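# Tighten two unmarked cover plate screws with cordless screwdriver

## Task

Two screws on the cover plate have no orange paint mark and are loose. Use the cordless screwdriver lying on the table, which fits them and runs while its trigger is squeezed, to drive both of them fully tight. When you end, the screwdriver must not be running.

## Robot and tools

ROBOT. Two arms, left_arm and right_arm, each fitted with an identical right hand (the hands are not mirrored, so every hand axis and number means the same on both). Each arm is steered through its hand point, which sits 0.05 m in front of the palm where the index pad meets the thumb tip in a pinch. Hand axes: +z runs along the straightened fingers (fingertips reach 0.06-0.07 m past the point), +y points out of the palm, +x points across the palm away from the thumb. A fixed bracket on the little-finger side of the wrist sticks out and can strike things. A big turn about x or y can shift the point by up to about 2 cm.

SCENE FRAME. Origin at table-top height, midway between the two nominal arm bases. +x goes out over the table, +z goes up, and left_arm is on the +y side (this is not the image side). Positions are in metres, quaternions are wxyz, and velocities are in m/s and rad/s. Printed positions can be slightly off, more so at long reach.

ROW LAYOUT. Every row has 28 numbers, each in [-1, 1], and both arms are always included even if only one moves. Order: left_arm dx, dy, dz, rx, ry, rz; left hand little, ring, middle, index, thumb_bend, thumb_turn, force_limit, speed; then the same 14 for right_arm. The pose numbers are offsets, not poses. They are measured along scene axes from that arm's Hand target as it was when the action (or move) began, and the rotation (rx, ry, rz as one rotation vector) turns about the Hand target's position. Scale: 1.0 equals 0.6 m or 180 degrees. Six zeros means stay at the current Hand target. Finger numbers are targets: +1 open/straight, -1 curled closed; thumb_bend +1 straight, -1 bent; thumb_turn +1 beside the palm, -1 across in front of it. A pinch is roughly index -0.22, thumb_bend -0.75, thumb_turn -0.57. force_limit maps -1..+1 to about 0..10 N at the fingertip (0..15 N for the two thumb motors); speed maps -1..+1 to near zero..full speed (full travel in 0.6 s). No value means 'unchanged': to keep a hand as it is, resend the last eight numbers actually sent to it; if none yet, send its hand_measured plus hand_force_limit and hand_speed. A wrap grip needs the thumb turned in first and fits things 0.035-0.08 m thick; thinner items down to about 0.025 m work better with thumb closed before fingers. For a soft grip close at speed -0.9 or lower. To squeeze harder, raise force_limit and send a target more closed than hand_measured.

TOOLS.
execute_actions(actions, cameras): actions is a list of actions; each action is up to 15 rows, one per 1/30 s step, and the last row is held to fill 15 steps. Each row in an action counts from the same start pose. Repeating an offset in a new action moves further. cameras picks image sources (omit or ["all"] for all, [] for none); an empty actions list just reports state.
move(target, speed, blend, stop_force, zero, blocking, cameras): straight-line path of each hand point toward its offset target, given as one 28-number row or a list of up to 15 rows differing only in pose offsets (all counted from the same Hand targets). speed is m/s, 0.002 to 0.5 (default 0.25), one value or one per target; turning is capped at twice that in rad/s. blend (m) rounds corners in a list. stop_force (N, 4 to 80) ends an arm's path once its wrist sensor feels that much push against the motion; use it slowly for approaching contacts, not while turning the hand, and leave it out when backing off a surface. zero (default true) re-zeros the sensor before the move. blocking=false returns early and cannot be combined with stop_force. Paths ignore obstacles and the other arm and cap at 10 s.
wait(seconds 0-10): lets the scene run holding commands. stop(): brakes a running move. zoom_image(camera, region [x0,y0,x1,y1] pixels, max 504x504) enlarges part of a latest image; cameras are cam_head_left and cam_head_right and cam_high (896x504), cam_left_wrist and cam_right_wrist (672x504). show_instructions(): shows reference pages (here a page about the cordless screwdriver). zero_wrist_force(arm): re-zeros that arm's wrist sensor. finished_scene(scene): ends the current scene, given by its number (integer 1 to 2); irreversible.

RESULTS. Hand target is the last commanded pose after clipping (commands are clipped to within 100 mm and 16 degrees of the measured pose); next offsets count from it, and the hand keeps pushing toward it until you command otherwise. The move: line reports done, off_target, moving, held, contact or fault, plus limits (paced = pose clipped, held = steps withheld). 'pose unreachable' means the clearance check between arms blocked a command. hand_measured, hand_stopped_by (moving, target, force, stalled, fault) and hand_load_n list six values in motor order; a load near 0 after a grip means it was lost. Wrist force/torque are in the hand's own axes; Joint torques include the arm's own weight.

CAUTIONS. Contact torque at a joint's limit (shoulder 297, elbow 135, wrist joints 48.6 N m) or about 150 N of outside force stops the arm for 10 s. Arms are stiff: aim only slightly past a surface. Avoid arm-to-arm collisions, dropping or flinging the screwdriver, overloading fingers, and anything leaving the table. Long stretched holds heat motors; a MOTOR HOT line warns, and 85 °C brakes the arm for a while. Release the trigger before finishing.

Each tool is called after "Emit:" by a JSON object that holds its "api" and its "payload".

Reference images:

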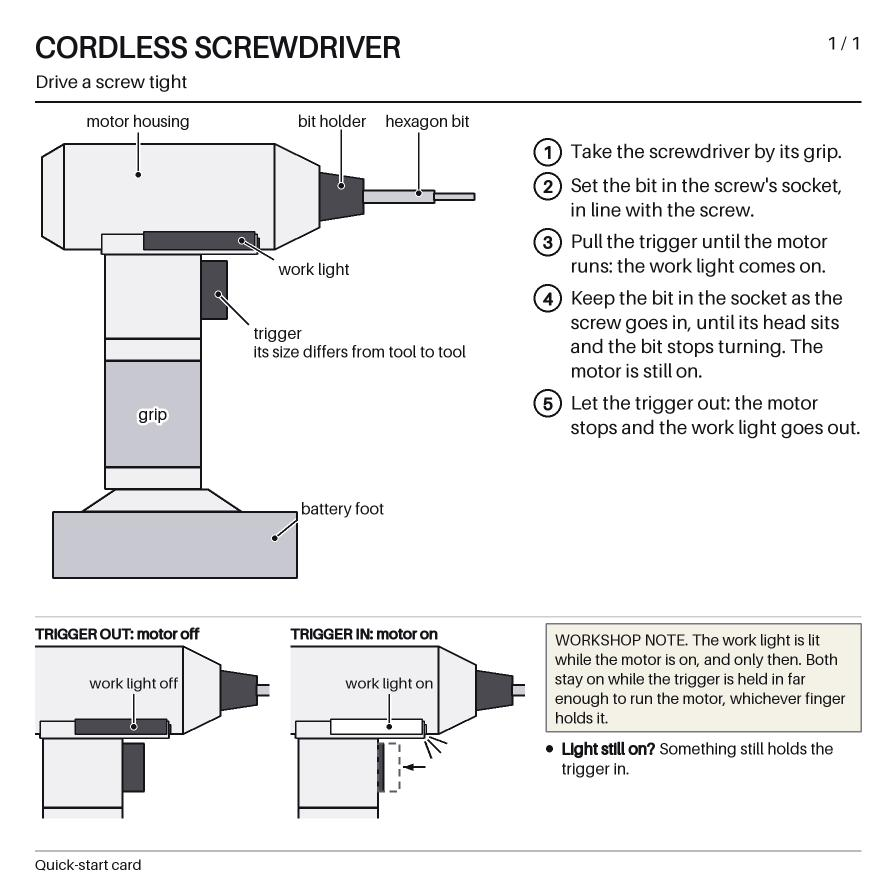

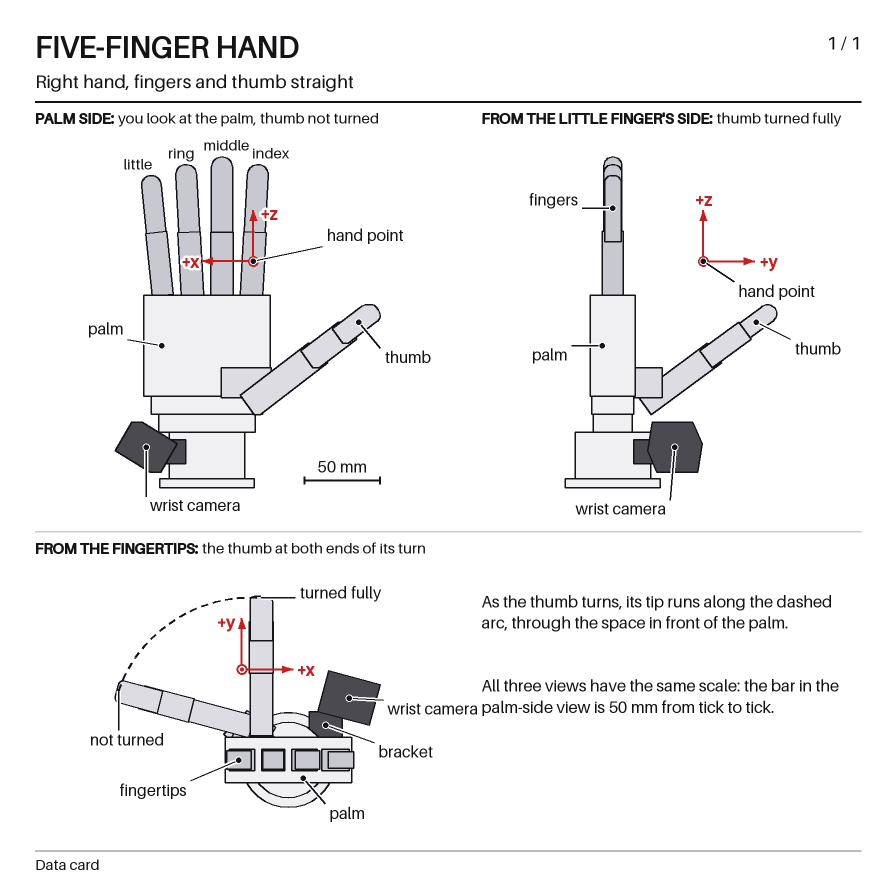

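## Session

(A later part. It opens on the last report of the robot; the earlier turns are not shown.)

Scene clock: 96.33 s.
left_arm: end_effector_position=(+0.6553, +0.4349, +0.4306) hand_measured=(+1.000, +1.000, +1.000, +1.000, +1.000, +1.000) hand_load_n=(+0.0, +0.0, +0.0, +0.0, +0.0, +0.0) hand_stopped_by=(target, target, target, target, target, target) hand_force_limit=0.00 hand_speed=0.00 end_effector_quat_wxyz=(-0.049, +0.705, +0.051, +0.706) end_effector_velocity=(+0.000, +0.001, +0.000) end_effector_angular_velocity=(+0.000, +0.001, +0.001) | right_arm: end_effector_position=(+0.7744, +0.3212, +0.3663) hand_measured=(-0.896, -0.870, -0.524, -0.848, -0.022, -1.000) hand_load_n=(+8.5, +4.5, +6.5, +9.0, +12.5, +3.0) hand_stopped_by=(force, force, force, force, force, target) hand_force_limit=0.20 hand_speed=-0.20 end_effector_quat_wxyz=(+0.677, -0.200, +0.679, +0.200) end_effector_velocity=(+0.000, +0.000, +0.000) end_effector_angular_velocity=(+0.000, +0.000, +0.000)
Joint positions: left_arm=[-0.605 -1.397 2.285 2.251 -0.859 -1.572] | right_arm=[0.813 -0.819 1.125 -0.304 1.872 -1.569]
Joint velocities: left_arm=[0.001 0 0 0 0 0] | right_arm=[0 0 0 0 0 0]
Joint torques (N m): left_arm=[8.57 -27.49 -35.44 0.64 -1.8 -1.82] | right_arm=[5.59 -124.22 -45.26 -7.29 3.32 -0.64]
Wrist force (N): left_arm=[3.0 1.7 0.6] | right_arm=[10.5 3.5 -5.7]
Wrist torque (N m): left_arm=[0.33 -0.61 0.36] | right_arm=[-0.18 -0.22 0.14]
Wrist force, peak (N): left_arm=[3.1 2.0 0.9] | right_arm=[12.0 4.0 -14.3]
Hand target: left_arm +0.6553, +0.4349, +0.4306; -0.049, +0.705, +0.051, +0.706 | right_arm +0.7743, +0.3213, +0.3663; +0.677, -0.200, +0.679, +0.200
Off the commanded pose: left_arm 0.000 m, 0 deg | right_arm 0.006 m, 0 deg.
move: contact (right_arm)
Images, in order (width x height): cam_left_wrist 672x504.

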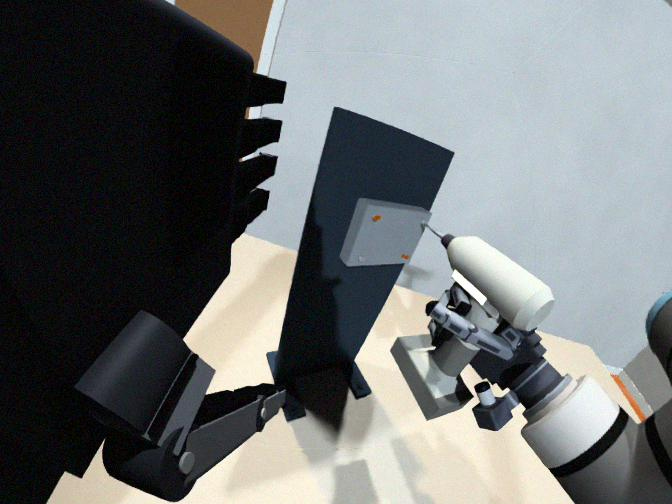

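Emit:
{"api": "move", "payload": {"target": [0,0,0,0,0,0,1,1,1,1,1,1,0,0,-0.0042,-0.0027,0,0,0,0,-1,-1,-0.95,0.3,-0.85,-1,0.2,0.5], "speed": 0.02}}

Emit:
{"api": "zoom_image", "payload": {"camera": "cam_head_right", "region": [270, 80, 400, 170]}}

Emit:
{"api": "zoom_image", "payload": {"camera": "cam_high", "region": [390, 130, 490, 200]}}

Emit:
{"api": "zoom_image", "payload": {"camera": "cam_left_wrist", "region": [390, 200, 450, 250]}}

Scene clock: 98.27 s.
left_arm: end_effector_position=(+0.6553, +0.4349, +0.4306) hand_measured=(+1.000, +1.000, +1.000, +1.000, +1.000, +1.000) hand_load_n=(+0.0, +0.0, +0.0, +0.0, +0.0, +0.0) hand_stopped_by=(target, target, target, target, target, target) hand_force_limit=0.00 hand_speed=0.00 end_effector_quat_wxyz=(-0.049, +0.705, +0.051, +0.706) end_effector_velocity=(+0.000, +0.000, +0.000) end_effector_angular_velocity=(-0.001, +0.000, +0.001) | right_arm: end_effector_position=(+0.7718, +0.3196, +0.3663) hand_measured=(-0.896, -0.870, -0.524, +0.300, -0.022, -1.000) hand_load_n=(+8.5, +5.5, +7.5, +0.0, +11.5, +4.0) hand_stopped_by=(force, force, force, target, force, target) hand_force_limit=0.20 hand_speed=0.50 end_effector_quat_wxyz=(+0.677, -0.200, +0.679, +0.200) end_effector_velocity=(+0.000, +0.000, +0.000) end_effector_angular_velocity=(+0.000, +0.000, +0.000)
Joint positions: left_arm=[-0.605 -1.397 2.285 2.251 -0.859 -1.572] | right_arm=[0.814 -0.824 1.134 -0.308 1.873 -1.569]
Joint velocities: left_arm=[0 -0.001 0 0.001 0 -0.001] | right_arm=[0 0 0 0 0 0]
Joint torques (N m): left_arm=[7.68 -26.24 -34.9 0.79 -1.58 -2.34] | right_arm=[12.17 -111.2 -52.15 -4.9 1.74 -0.64]
Wrist force (N): left_arm=[2.6 1.6 0.8] | right_arm=[7.8 0.4 -0.5]
Wrist torque (N m): left_arm=[0.30 -0.56 0.34] | right_arm=[-0.09 -0.20 0.12]
Wrist force, peak (N): left_arm=[3.4 1.8 1.1] | right_arm=[10.9 4.0 -5.2]
Hand target: left_arm +0.6553, +0.4349, +0.4306; -0.049, +0.705, +0.051, +0.706 | right_arm +0.7718, +0.3196, +0.3663; +0.677, -0.200, +0.679, +0.200
Off the commanded pose: left_arm 0.000 m, 0 deg | right_arm 0.000 m, 0 deg.
move: done

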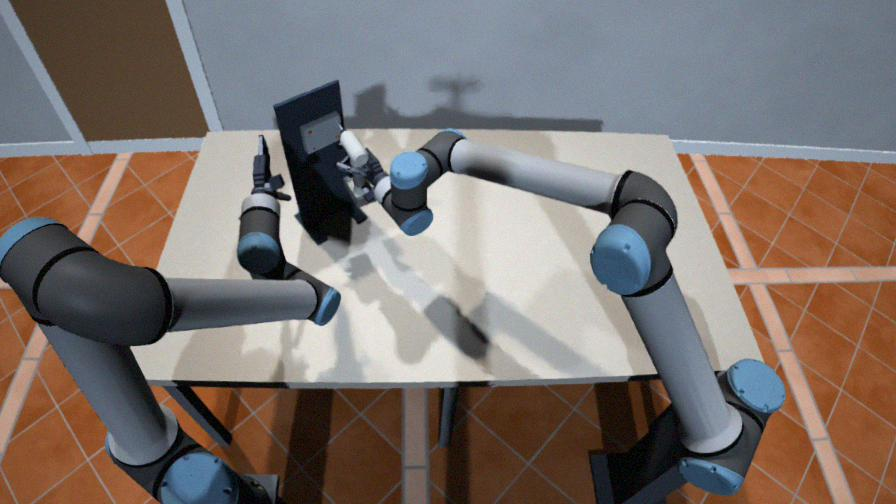

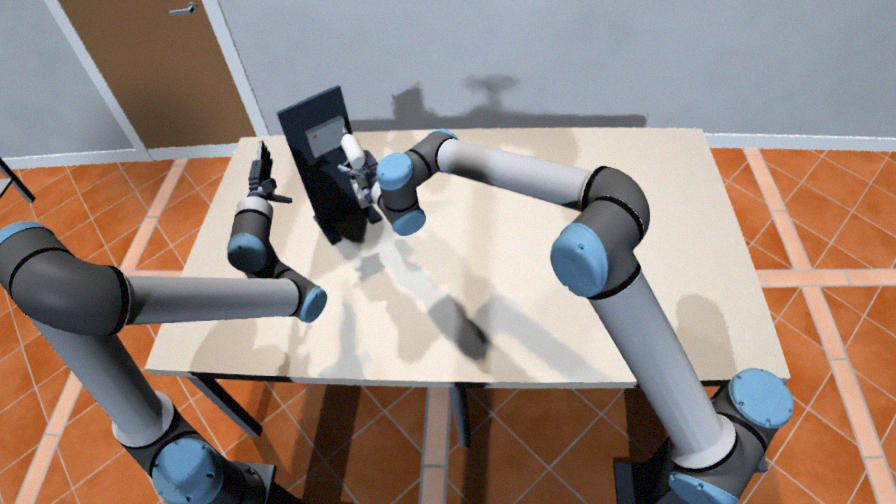

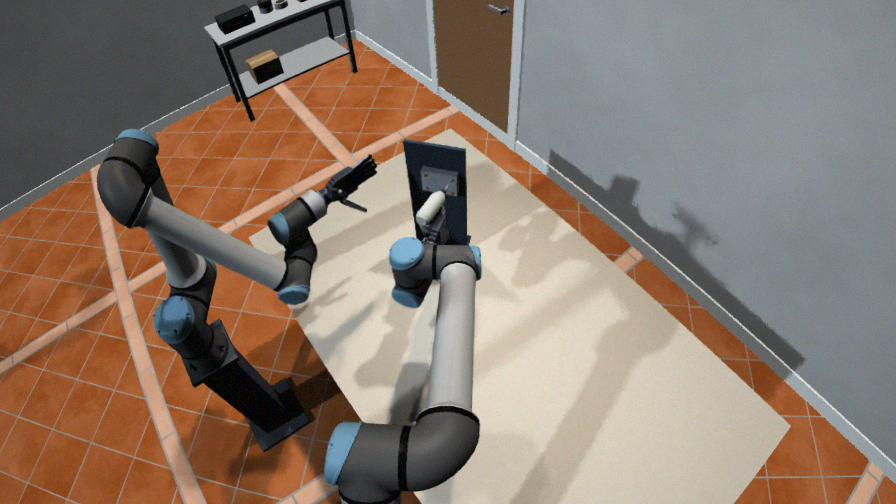

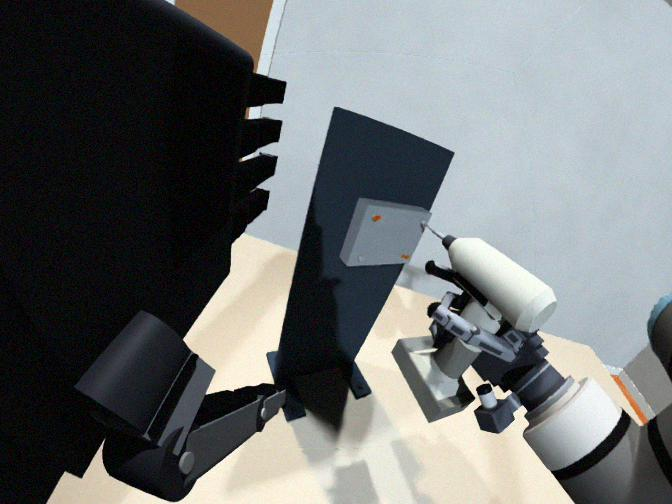

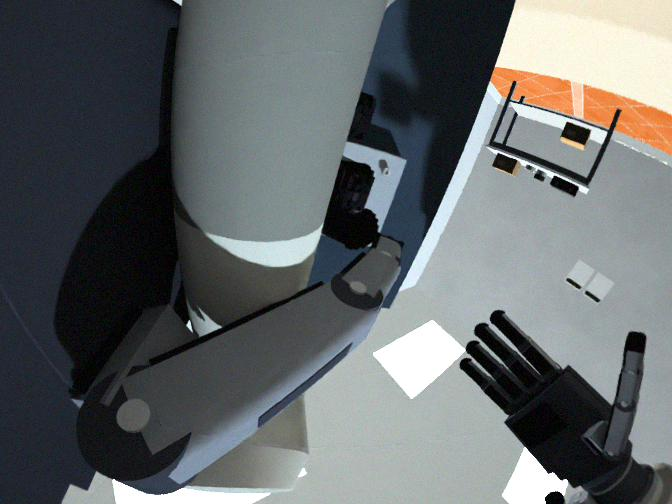

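Scaled by 3.877.

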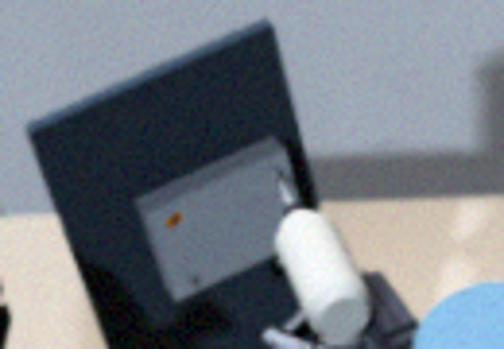

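Scaled by 5.040.

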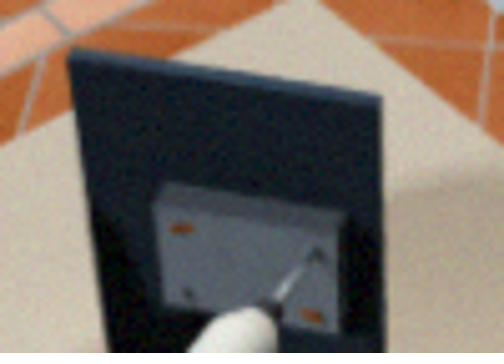

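Scaled by 8.400 from the camera's 672x504 image, which has a finer 960x720 frame.

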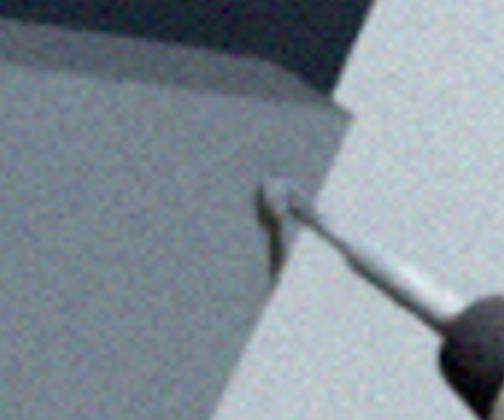

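Emit:
{"api": "zoom_image", "payload": {"camera": "cam_right_wrist", "region": [340, 130, 420, 190]}}

Scaled by 6.300 from the camera's 672x504 image, which has a finer 960x720 frame.

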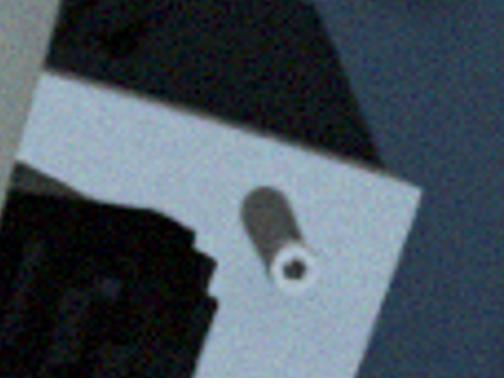

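Emit:
{"api": "move", "payload": {"target": [0,0,0,0,0,0,1,1,1,1,1,1,0,0,-0.021,-0.0137,0,0,0,0,-1,-1,-0.95,0.3,-0.85,-1,0.2,0.5], "speed": 0.05, "cameras": ["cam_left_wrist", "cam_right_wrist"]}}

Emit:
{"api": "zoom_image", "payload": {"camera": "cam_left_wrist", "region": [390, 200, 450, 250]}}

Emit:
{"api": "zoom_image", "payload": {"camera": "cam_left_wrist", "region": [412, 214, 436, 232]}}

Emit:
{"api": "zoom_image", "payload": {"camera": "cam_left_wrist", "region": [345, 240, 375, 270]}}

Scene clock: 99.40 s.
left_arm: end_effector_position=(+0.6553, +0.4349, +0.4306) hand_measured=(+1.000, +1.000, +1.000, +1.000, +1.000, +1.000) hand_load_n=(+0.0, +0.0, +0.0, +0.0, +0.0, +0.0) hand_stopped_by=(target, target, target, target, target, target) hand_force_limit=0.00 hand_speed=0.00 end_effector_quat_wxyz=(-0.049, +0.705, +0.051, +0.706) end_effector_velocity=(+0.000, +0.000, +0.000) end_effector_angular_velocity=(-0.001, +0.000, +0.001) | right_arm: end_effector_position=(+0.7591, +0.3114, +0.3663) hand_measured=(-0.896, -0.870, -0.524, +0.300, -0.022, -1.000) hand_load_n=(+8.5, +5.5, +7.0, +0.0, +11.5, +4.0) hand_stopped_by=(force, force, force, target, force, target) hand_force_limit=0.20 hand_speed=0.50 end_effector_quat_wxyz=(+0.678, -0.200, +0.679, +0.200) end_effector_velocity=(+0.001, +0.001, +0.001) end_effector_angular_velocity=(+0.001, -0.001, +0.000)
Joint positions: left_arm=[-0.605 -1.397 2.285 2.251 -0.859 -1.572] | right_arm=[0.819 -0.847 1.174 -0.325 1.878 -1.569]
Joint velocities: left_arm=[0 0 0 0.001 0 -0.001] | right_arm=[0 0.002 -0.005 0.002 0 0]
Joint torques (N m): left_arm=[9.72 -23.99 -36.04 0.27 -1.85 -1.97] | right_arm=[-1.51 -101.23 -54.28 -1.58 0.34 0.08]
Wrist force (N): left_arm=[2.4 2.1 1.1] | right_arm=[7.9 0.1 -0.4]
Wrist torque (N m): left_arm=[0.37 -0.53 0.33] | right_arm=[-0.14 -0.21 0.12]
Wrist force, peak (N): left_arm=[3.0 2.2 0.8] | right_arm=[8.3 0.0 -0.8]
Hand target: left_arm +0.6553, +0.4349, +0.4306; -0.049, +0.705, +0.051, +0.706 | right_arm +0.7592, +0.3114, +0.3662; +0.677, -0.200, +0.679, +0.200
Off the commanded pose: left_arm 0.000 m, 0 deg | right_arm 0.000 m, 0 deg.
move: done
Images, in order (width x height): cam_left_wrist 672x504, cam_right_wrist 672x504.

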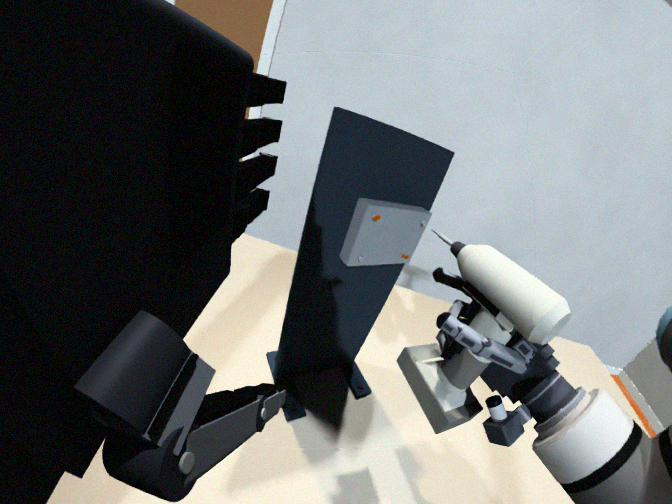

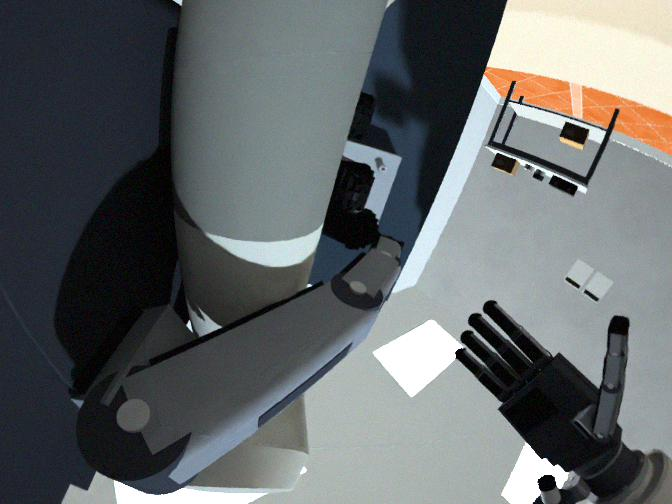

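Scaled by 8.400 from the camera's 672x504 image, which has a finer 960x720 frame.

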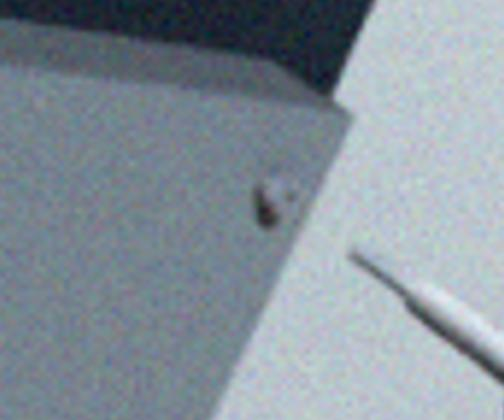

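Scaled by 21.000 from the camera's 672x504 image, which has a finer 960x720 frame.

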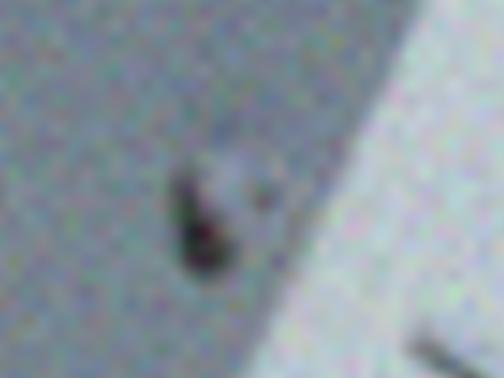

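Scaled by 16.800 from the camera's 672x504 image, which has a finer 960x720 frame.

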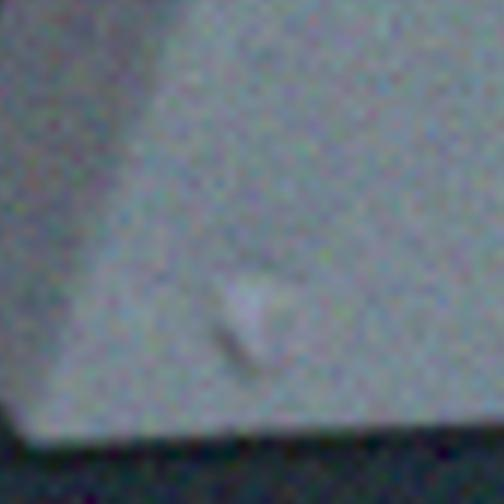

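Emit:
{"api": "execute_actions", "payload": {"actions": [], "cameras": ["cam_left_wrist","cam_right_wrist","cam_head_left"]}}

Emit:
{"api": "zoom_image", "payload": {"camera": "cam_left_wrist", "region": [390, 200, 450, 250]}}

Emit:
{"api": "zoom_image", "payload": {"camera": "cam_right_wrist", "region": [280, 100, 480, 250]}}

Scene clock: 100.07 s.
left_arm: end_effector_position=(+0.6553, +0.4349, +0.4306) hand_measured=(+1.000, +1.000, +1.000, +1.000, +1.000, +1.000) hand_load_n=(+0.0, +0.0, +0.0, +0.0, +0.0, +0.0) hand_stopped_by=(target, target, target, target, target, target) hand_force_limit=0.00 hand_speed=0.00 end_effector_quat_wxyz=(-0.049, +0.705, +0.051, +0.706) end_effector_velocity=(+0.000, +0.000, +0.000) end_effector_angular_velocity=(+0.000, +0.000, +0.000) | right_arm: end_effector_position=(+0.7592, +0.3114, +0.3662) hand_measured=(-0.896, -0.870, -0.524, +0.300, -0.022, -1.000) hand_load_n=(+8.5, +5.5, +7.0, +0.0, +11.5, +4.0) hand_stopped_by=(force, force, force, target, force, target) hand_force_limit=0.20 hand_speed=0.50 end_effector_quat_wxyz=(+0.677, -0.200, +0.679, +0.200) end_effector_velocity=(+0.000, +0.000, +0.001) end_effector_angular_velocity=(+0.001, +0.000, +0.000)
Joint positions: left_arm=[-0.605 -1.397 2.285 2.251 -0.859 -1.572] | right_arm=[0.819 -0.847 1.174 -0.325 1.877 -1.569]
Joint velocities: left_arm=[0 0 0 0 0 0] | right_arm=[0 -0.001 0 0 0 0]
Joint torques (N m): left_arm=[6.13 -28.59 -35.63 0.94 -1.82 -2.11] | right_arm=[-14.09 -103.39 -52.87 -1.95 -0.47 -0.01]
Wrist force (N): left_arm=[2.8 1.5 1.3] | right_arm=[8.0 0.1 -0.5]
Wrist torque (N m): left_arm=[0.26 -0.60 0.35] | right_arm=[-0.13 -0.23 0.12]
Wrist force, peak (N): left_arm=[3.2 1.6 1.2] | right_arm=[8.4 0.6 -0.3]
Hand target: left_arm +0.6553, +0.4349, +0.4306; -0.049, +0.705, +0.051, +0.706 | right_arm +0.7592, +0.3114, +0.3662; +0.677, -0.200, +0.679, +0.200
Off the commanded pose: left_arm 0.000 m, 0 deg | right_arm 0.000 m, 0 deg.
Images, in order (width x height): cam_head_left 896x504, cam_left_wrist 672x504, cam_right_wrist 672x504.

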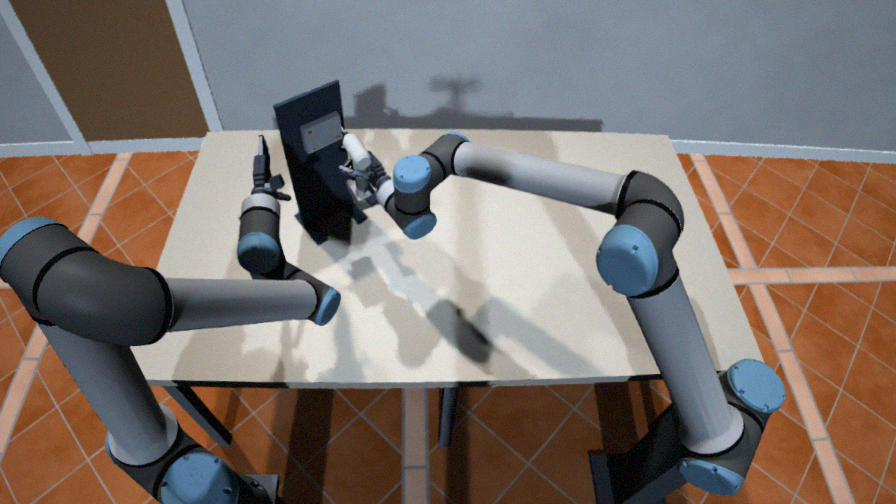

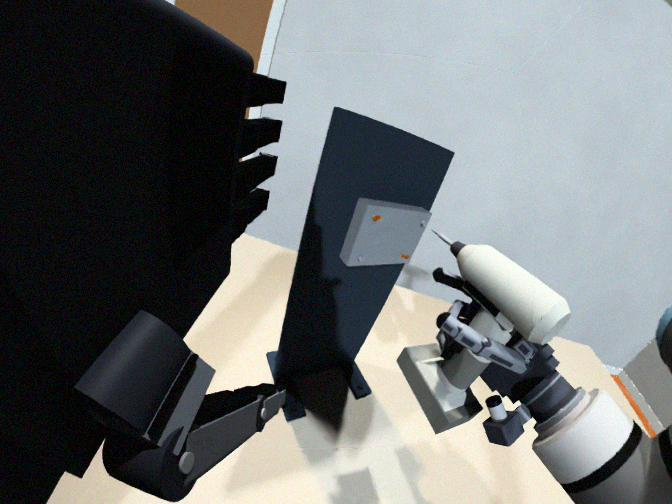

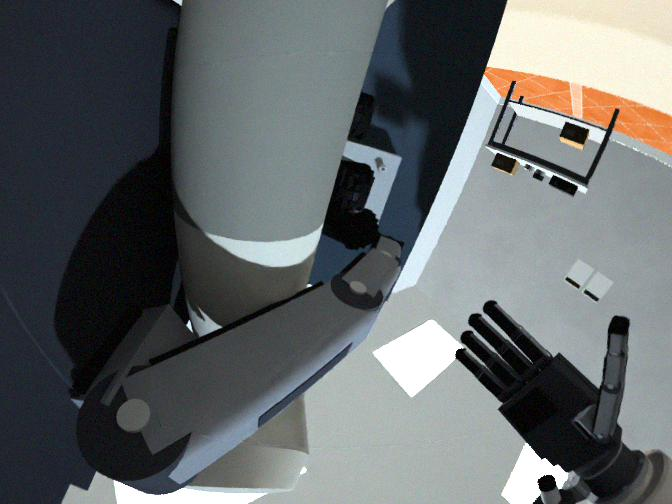

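Scaled by 8.400 from the camera's 672x504 image, which has a finer 960x720 frame.

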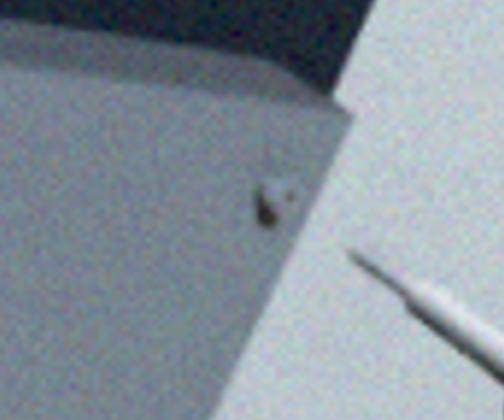

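Scaled by 2.520 from the camera's 672x504 image, which has a finer 960x720 frame.

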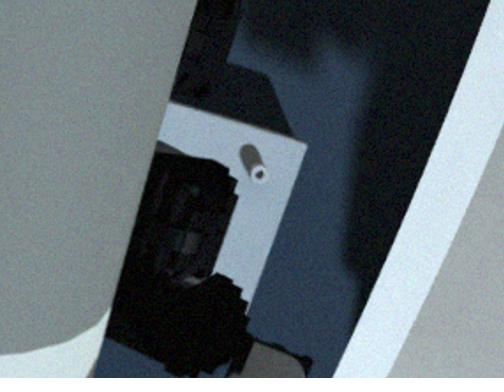

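Emit:
{"api": "move", "payload": {"target": [0,0,0,0,0,0,1,1,1,1,1,1,0,0,0.02113,0.01643,0.00133,0,0,0,-1,-1,-0.95,0.3,-0.85,-1,0.2,0.5], "speed": 0.03, "cameras": ["cam_left_wrist"]}}

Emit:
{"api": "zoom_image", "payload": {"camera": "cam_left_wrist", "region": [405, 210, 441, 240]}}

Scene clock: 101.50 s.
left_arm: end_effector_position=(+0.6553, +0.4349, +0.4306) hand_measured=(+1.000, +1.000, +1.000, +1.000, +1.000, +1.000) hand_load_n=(-0.5, +0.0, +0.0, +0.0, +0.0, +0.0) hand_stopped_by=(target, target, target, target, target, target) hand_force_limit=0.00 hand_speed=0.00 end_effector_quat_wxyz=(-0.049, +0.705, +0.051, +0.706) end_effector_velocity=(+0.000, +0.001, +0.000) end_effector_angular_velocity=(+0.001, +0.001, +0.001) | right_arm: end_effector_position=(+0.7720, +0.3213, +0.3670) hand_measured=(-0.896, -0.870, -0.524, +0.300, -0.022, -1.000) hand_load_n=(+8.5, +5.5, +7.0, +0.0, +11.5, +4.0) hand_stopped_by=(force, force, force, target, force, target) hand_force_limit=0.20 hand_speed=0.50 end_effector_quat_wxyz=(+0.677, -0.200, +0.679, +0.200) end_effector_velocity=(-0.001, -0.001, +0.000) end_effector_angular_velocity=(+0.000, +0.000, +0.000)
Joint positions: left_arm=[-0.605 -1.397 2.285 2.251 -0.859 -1.572] | right_arm=[0.815 -0.821 1.128 -0.304 1.874 -1.569]
Joint velocities: left_arm=[0.001 0 0 0.001 0 0] | right_arm=[0 -0.002 0.004 -0.002 0 0]
Joint torques (N m): left_arm=[7.74 -27.06 -34.06 0.59 -1.91 -2.08] | right_arm=[-3.02 -124.8 -40.22 -6.53 0.33 -0.66]
Wrist force (N): left_arm=[2.5 1.8 1.2] | right_arm=[8.1 0.2 -0.4]
Wrist torque (N m): left_arm=[0.30 -0.54 0.34] | right_arm=[-0.13 -0.24 0.12]
Wrist force, peak (N): left_arm=[3.3 1.9 1.2] | right_arm=[8.5 0.2 -1.1]
Hand target: left_arm +0.6553, +0.4349, +0.4306; -0.049, +0.705, +0.051, +0.706 | right_arm +0.7719, +0.3213, +0.3671; +0.677, -0.200, +0.679, +0.200
Off the commanded pose: left_arm 0.000 m, 0 deg | right_arm 0.000 m, 0 deg.
move: done
Images, in order (width x height): cam_left_wrist 672x504.

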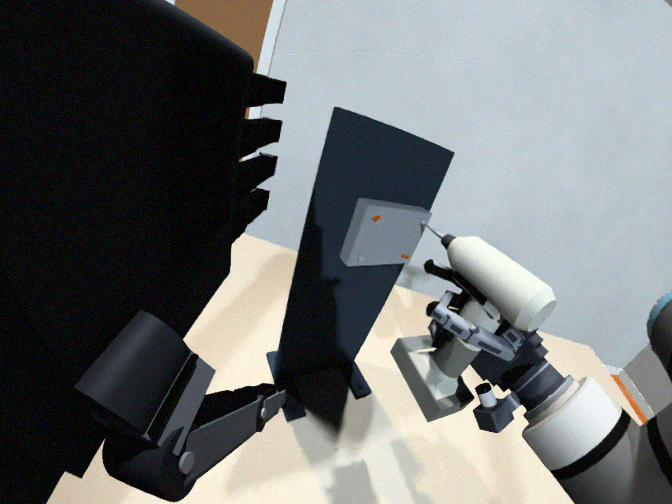

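Scaled by 14.000 from the camera's 672x504 image, which has a finer 960x720 frame.

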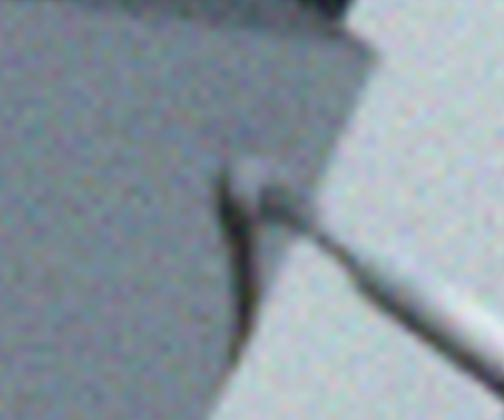

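Emit:
{"api": "move", "payload": {"target": [0,0,0,0,0,0,1,1,1,1,1,1,0,0,0.01116,0.0073,0,0,0,0,-1,-1,-0.95,-0.9,-0.85,-1,0.2,0.2], "speed": 0.006, "stop_force": 8, "cameras": ["cam_left_wrist"]}}

Emit:
{"api": "zoom_image", "payload": {"camera": "cam_left_wrist", "region": [405, 210, 441, 240]}}

Scene clock: 103.07 s.
left_arm: end_effector_position=(+0.6553, +0.4349, +0.4306) hand_measured=(+1.000, +1.000, +1.000, +1.000, +1.000, +1.000) hand_load_n=(+0.0, +0.0, +0.0, +0.0, +0.0, +0.0) hand_stopped_by=(target, target, target, target, target, target) hand_force_limit=0.00 hand_speed=0.00 end_effector_quat_wxyz=(-0.049, +0.705, +0.051, +0.706) end_effector_velocity=(+0.000, -0.001, +0.000) end_effector_angular_velocity=(+0.001, +0.001, -0.001) | right_arm: end_effector_position=(+0.7727, +0.3219, +0.3671) hand_measured=(-0.896, -0.870, -0.524, -0.856, -0.022, -1.000) hand_load_n=(+9.0, +5.0, +6.5, +13.5, +12.0, +3.5) hand_stopped_by=(force, force, force, force, force, target) hand_force_limit=0.20 hand_speed=0.20 end_effector_quat_wxyz=(+0.677, -0.200, +0.679, +0.200) end_effector_velocity=(+0.000, +0.000, -0.002) end_effector_angular_velocity=(-0.002, +0.002, +0.000)
Joint positions: left_arm=[-0.605 -1.397 2.285 2.251 -0.859 -1.572] | right_arm=[0.815 -0.82 1.126 -0.303 1.874 -1.569]
Joint velocities: left_arm=[-0.001 0 0 0 -0.001 0.001] | right_arm=[0 0.002 0 0 0 0]
Joint torques (N m): left_arm=[9.24 -29.93 -33.89 0.26 -2.25 -2.04] | right_arm=[12.4 -125.08 -42.18 -6.37 1.63 -0.63]
Wrist force (N): left_arm=[2.8 2.3 1.1] | right_arm=[8.0 0.3 -0.5]
Wrist torque (N m): left_arm=[0.39 -0.59 0.37] | right_arm=[-0.11 -0.24 0.13]
Wrist force, peak (N): left_arm=[3.3 1.8 1.2] | right_arm=[9.7 0.4 -11.6]
Hand target: left_arm +0.6553, +0.4349, +0.4306; -0.049, +0.705, +0.051, +0.706 | right_arm +0.7726, +0.3220, +0.3672; +0.677, -0.200, +0.679, +0.200
Off the commanded pose: left_arm 0.000 m, 0 deg | right_arm 0.007 m, 0 deg.
move: contact (right_arm)
Images, in order (width x height): cam_left_wrist 672x504.

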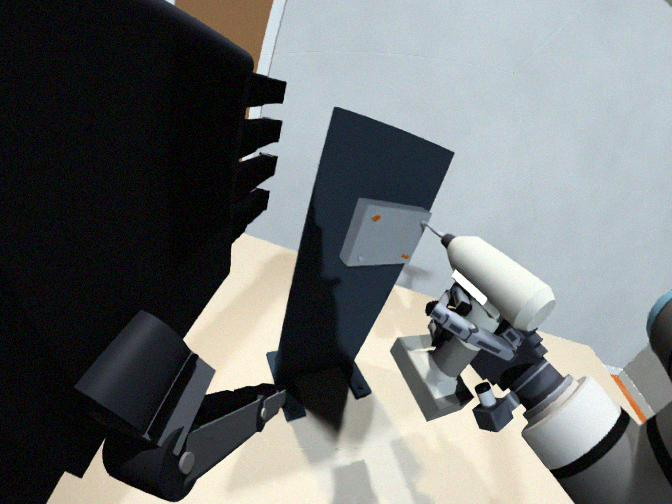

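Scaled by 14.000 from the camera's 672x504 image, which has a finer 960x720 frame.

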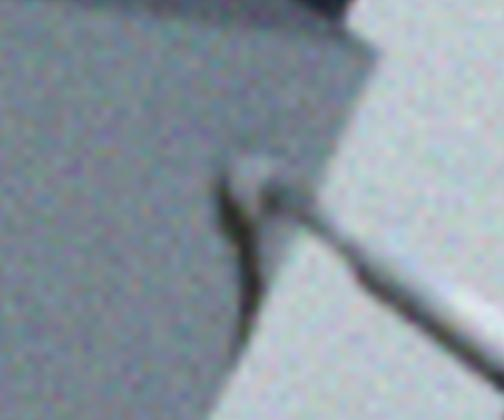

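Emit:
{"api": "zoom_image", "payload": {"camera": "cam_left_wrist", "region": [414, 214, 438, 234]}}

Emit:
{"api": "zoom_image", "payload": {"camera": "cam_right_wrist", "region": [340, 120, 420, 190]}}

Scaled by 21.000 from the camera's 672x504 image, which has a finer 960x720 frame.

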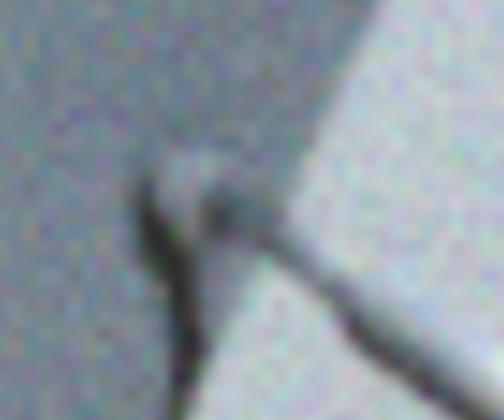

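This scene's latest camera images include none from cam_right_wrist. They are from: cam_left_wrist. cam_right_wrist's image comes with the result of a call that names it in "cameras".

Emit:
{"api": "move", "payload": {"target": [[0,0,0,0,0,0,1,1,1,1,1,1,0,0,-0.00279,-0.00183,0,0,0,0,-1,-1,-0.95,-0.9,-0.85,-1,0.2,0.2],[0,0,0,0,0,0,1,1,1,1,1,1,0,0,-0.00164,-0.00207,0.002,0,0,0,-1,-1,-0.95,-0.9,-0.85,-1,0.2,0.2],[0,0,0,0,0,0,1,1,1,1,1,1,0,0,0.00883,0.00478,0.002,0,0,0,-1,-1,-0.95,-0.9,-0.85,-1,0.2,0.2]], "speed": [0.01,0.01,0.006], "stop_force": 8, "cameras": ["cam_left_wrist"]}}

Emit:
{"api": "zoom_image", "payload": {"camera": "cam_left_wrist", "region": [414, 214, 438, 234]}}

Scene clock: 105.50 s.
left_arm: end_effector_position=(+0.6553, +0.4349, +0.4306) hand_measured=(+1.000, +1.000, +1.000, +1.000, +1.000, +1.000) hand_load_n=(+0.0, +0.0, +0.0, +0.0, +0.0, +0.0) hand_stopped_by=(target, target, target, target, target, target) hand_force_limit=0.00 hand_speed=0.00 end_effector_quat_wxyz=(-0.049, +0.705, +0.051, +0.706) end_effector_velocity=(+0.000, -0.001, +0.000) end_effector_angular_velocity=(-0.001, +0.000, -0.002) | right_arm: end_effector_position=(+0.7736, +0.3219, +0.3683) hand_measured=(-0.896, -0.870, -0.524, -0.856, -0.022, -1.000) hand_load_n=(+8.5, +4.5, +5.0, +11.5, +13.0, +3.5) hand_stopped_by=(force, force, force, force, force, target) hand_force_limit=0.20 hand_speed=0.20 end_effector_quat_wxyz=(+0.677, -0.200, +0.679, +0.200) end_effector_velocity=(+0.000, +0.000, -0.001) end_effector_angular_velocity=(-0.001, +0.001, +0.000)
Joint positions: left_arm=[-0.605 -1.397 2.285 2.251 -0.859 -1.572] | right_arm=[0.814 -0.82 1.123 -0.301 1.873 -1.569]
Joint velocities: left_arm=[-0.001 0 0 0 -0.001 -0.001] | right_arm=[0 0.001 0 0.001 0 0]
Joint torques (N m): left_arm=[9.18 -27.1 -33.86 0.14 -1.79 -2.35] | right_arm=[10.7 -124.62 -42.92 -6.42 1.5 -0.67]
Wrist force (N): left_arm=[2.8 1.7 1.3] | right_arm=[8.3 0.2 -0.8]
Wrist torque (N m): left_arm=[0.30 -0.60 0.35] | right_arm=[-0.11 -0.27 0.14]
Wrist force, peak (N): left_arm=[3.1 2.0 1.4] | right_arm=[10.5 -0.3 -12.1]
Hand target: left_arm +0.6553, +0.4349, +0.4306; -0.049, +0.705, +0.051, +0.706 | right_arm +0.7735, +0.3220, +0.3684; +0.677, -0.200, +0.679, +0.200
Off the commanded pose: left_arm 0.000 m, 0 deg | right_arm 0.005 m, 0 deg.
move: contact (right_arm); path passed 2 of 3 targets
Images, in order (width x height): cam_left_wrist 672x504.

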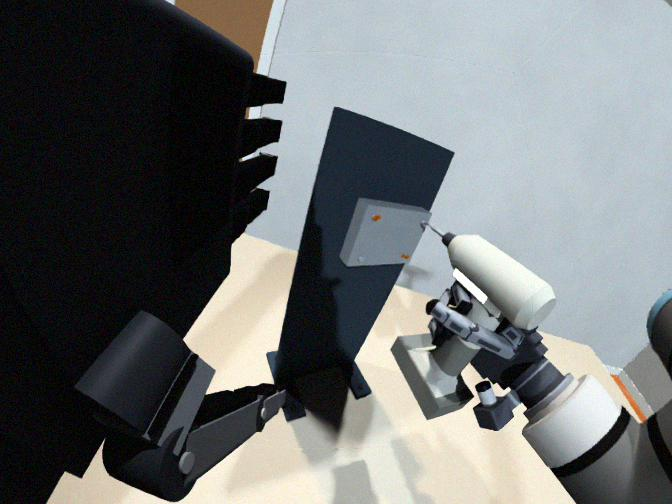

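Scaled by 21.000 from the camera's 672x504 image, which has a finer 960x720 frame.

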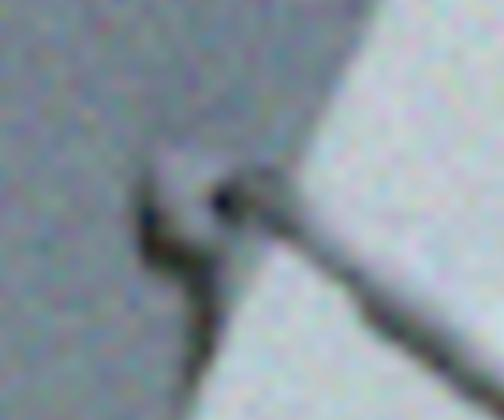

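Emit:
{"api": "move", "payload": {"target": [[0,0,0,0,0,0,1,1,1,1,1,1,0,0,0.00098,0.00064,0,0,0,0,-1,-1,-0.95,-0.9,-0.85,-1,0.2,0.2],[0,0,0,0,0,0,1,1,1,1,1,1,0,0,0.00006,0.00203,-0.00167,0,0,0,-1,-1,-0.95,-0.9,-0.85,-1,0.2,0.2]], "speed": [0.005,0.003], "cameras": ["cam_left_wrist"]}}

Emit:
{"api": "zoom_image", "payload": {"camera": "cam_left_wrist", "region": [414, 214, 438, 234]}}

Scene clock: 108.03 s.
left_arm: end_effector_position=(+0.6553, +0.4349, +0.4306) hand_measured=(+1.000, +1.000, +1.000, +1.000, +1.000, +1.000) hand_load_n=(+0.0, +0.0, +0.0, +0.0, +0.0, +0.0) hand_stopped_by=(target, target, target, target, target, target) hand_force_limit=0.00 hand_speed=0.00 end_effector_quat_wxyz=(-0.049, +0.705, +0.051, +0.706) end_effector_velocity=(+0.000, +0.001, +0.000) end_effector_angular_velocity=(-0.001, +0.000, +0.001) | right_arm: end_effector_position=(+0.7736, +0.3232, +0.3674) hand_measured=(-0.896, -0.870, -0.524, -0.856, -0.022, -1.000) hand_load_n=(+5.5, +2.5, +2.0, +12.0, +13.0, +5.0) hand_stopped_by=(force, force, force, force, force, target) hand_force_limit=0.20 hand_speed=0.20 end_effector_quat_wxyz=(+0.677, -0.200, +0.679, +0.200) end_effector_velocity=(+0.000, +0.000, +0.000) end_effector_angular_velocity=(-0.001, +0.000, +0.000)
Joint positions: left_arm=[-0.605 -1.397 2.285 2.251 -0.859 -1.572] | right_arm=[0.815 -0.817 1.121 -0.301 1.874 -1.569]
Joint velocities: left_arm=[0.001 0 0 0 0 -0.001] | right_arm=[0 0 0 0.001 0 0]
Joint torques (N m): left_arm=[4.97 -28.19 -32.61 -0.28 -1.61 -1.85] | right_arm=[9.61 -118.23 -56.06 -7.37 1.69 -0.54]
Wrist force (N): left_arm=[2.7 1.9 1.0] | right_arm=[13.2 0.4 -4.5]
Wrist torque (N m): left_arm=[0.33 -0.57 0.36] | right_arm=[0.01 0.15 0.35]
Wrist force, peak (N): left_arm=[3.3 2.2 0.8] | right_arm=[17.2 3.3 -21.6]
Hand target: left_arm +0.6553, +0.4349, +0.4306; -0.049, +0.705, +0.051, +0.706 | right_arm +0.7735, +0.3232, +0.3674; +0.677, -0.200, +0.679, +0.200
Off the commanded pose: left_arm 0.000 m, 0 deg | right_arm 0.000 m, 0 deg.
move: done
Images, in order (width x height): cam_left_wrist 672x504.

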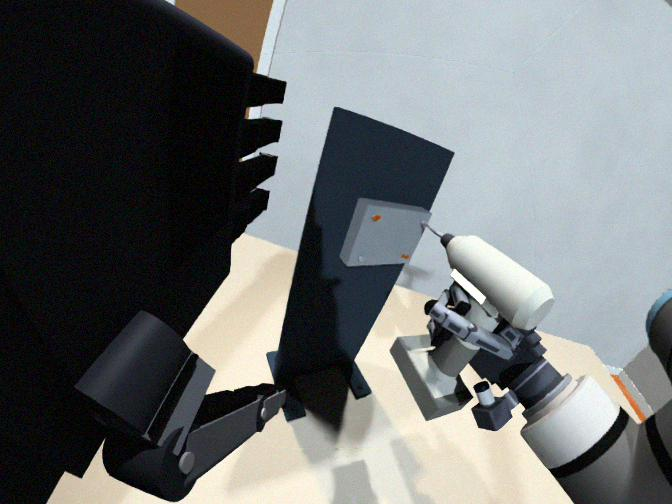

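Scaled by 21.000 from the camera's 672x504 image, which has a finer 960x720 frame.

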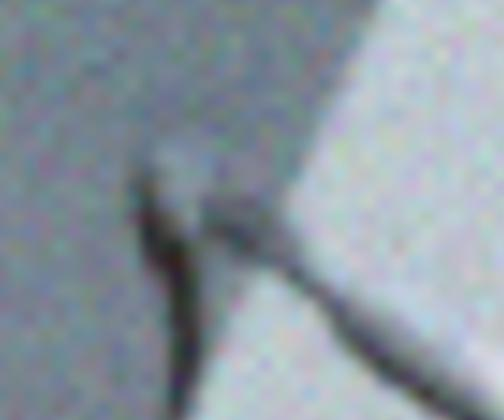

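Emit:
{"api": "move", "payload": {"target": [[0,0,0,0,0,0,1,1,1,1,1,1,0,0,-0.00251,-0.00164,0,0,0,0,-1,-1,-0.95,-0.9,-0.85,-1,0.2,0.2],[0,0,0,0,0,0,1,1,1,1,1,1,0,0,-0.00343,-0.00025,0.00083,0,0,0,-1,-1,-0.95,-0.9,-0.85,-1,0.2,0.2],[0,0,0,0,0,0,1,1,1,1,1,1,0,0,0.00606,0.00596,0.00083,0,0,0,-1,-1,-0.95,-0.9,-0.85,-1,0.2,0.2]], "speed": [0.01,0.01,0.005], "stop_force": 8, "cameras": ["cam_left_wrist"]}}

Emit:
{"api": "zoom_image", "payload": {"camera": "cam_left_wrist", "region": [414, 214, 438, 234]}}

Scene clock: 110.63 s.
left_arm: end_effector_position=(+0.6553, +0.4349, +0.4306) hand_measured=(+1.000, +1.000, +1.000, +1.000, +1.000, +1.000) hand_load_n=(+0.0, +0.0, +0.0, +0.0, +0.0, +0.0) hand_stopped_by=(target, target, target, target, target, target) hand_force_limit=0.00 hand_speed=0.00 end_effector_quat_wxyz=(-0.049, +0.705, +0.051, +0.706) end_effector_velocity=(+0.000, +0.000, +0.000) end_effector_angular_velocity=(+0.000, +0.000, +0.000) | right_arm: end_effector_position=(+0.7725, +0.3239, +0.3679) hand_measured=(-0.896, -0.870, -0.524, -0.856, -0.022, -1.000) hand_load_n=(+6.5, +3.0, +2.0, +11.0, +13.5, +4.5) hand_stopped_by=(force, force, force, force, force, target) hand_force_limit=0.20 hand_speed=0.20 end_effector_quat_wxyz=(+0.677, -0.200, +0.679, +0.200) end_effector_velocity=(+0.000, +0.000, +0.001) end_effector_angular_velocity=(+0.000, +0.000, +0.000)
Joint positions: left_arm=[-0.605 -1.397 2.285 2.251 -0.859 -1.572] | right_arm=[0.816 -0.817 1.12 -0.3 1.875 -1.569]
Joint velocities: left_arm=[0 0 0 0 0.001 0] | right_arm=[0 -0.001 0 0.001 0 0]
Joint torques (N m): left_arm=[5.55 -27.91 -32.6 -0.05 -1.73 -1.95] | right_arm=[13.34 -125.25 -44.95 -6.49 1.43 -0.59]
Wrist force (N): left_arm=[3.0 1.8 0.9] | right_arm=[7.9 0.0 -3.9]
Wrist torque (N m): left_arm=[0.33 -0.61 0.36] | right_arm=[0.02 -0.14 0.10]
Wrist force, peak (N): left_arm=[3.3 1.7 1.0] | right_arm=[10.0 -0.8 -15.4]
Hand target: left_arm +0.6553, +0.4349, +0.4306; -0.049, +0.705, +0.051, +0.706 | right_arm +0.7725, +0.3240, +0.3679; +0.677, -0.200, +0.679, +0.200
Off the commanded pose: left_arm 0.000 m, 0 deg | right_arm 0.005 m, 0 deg.
move: contact (right_arm); path passed 2 of 3 targets
Images, in order (width x height): cam_left_wrist 672x504.

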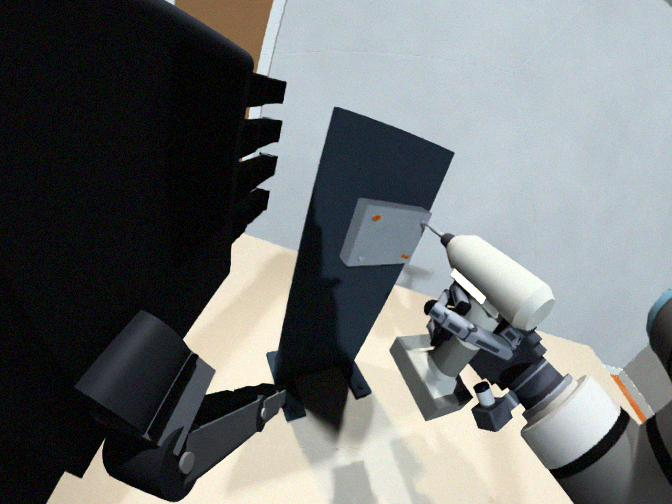

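Scaled by 21.000 from the camera's 672x504 image, which has a finer 960x720 frame.

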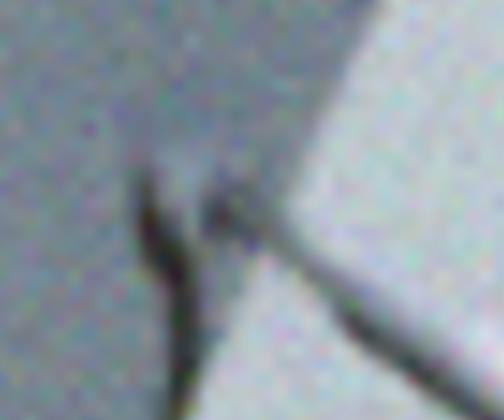

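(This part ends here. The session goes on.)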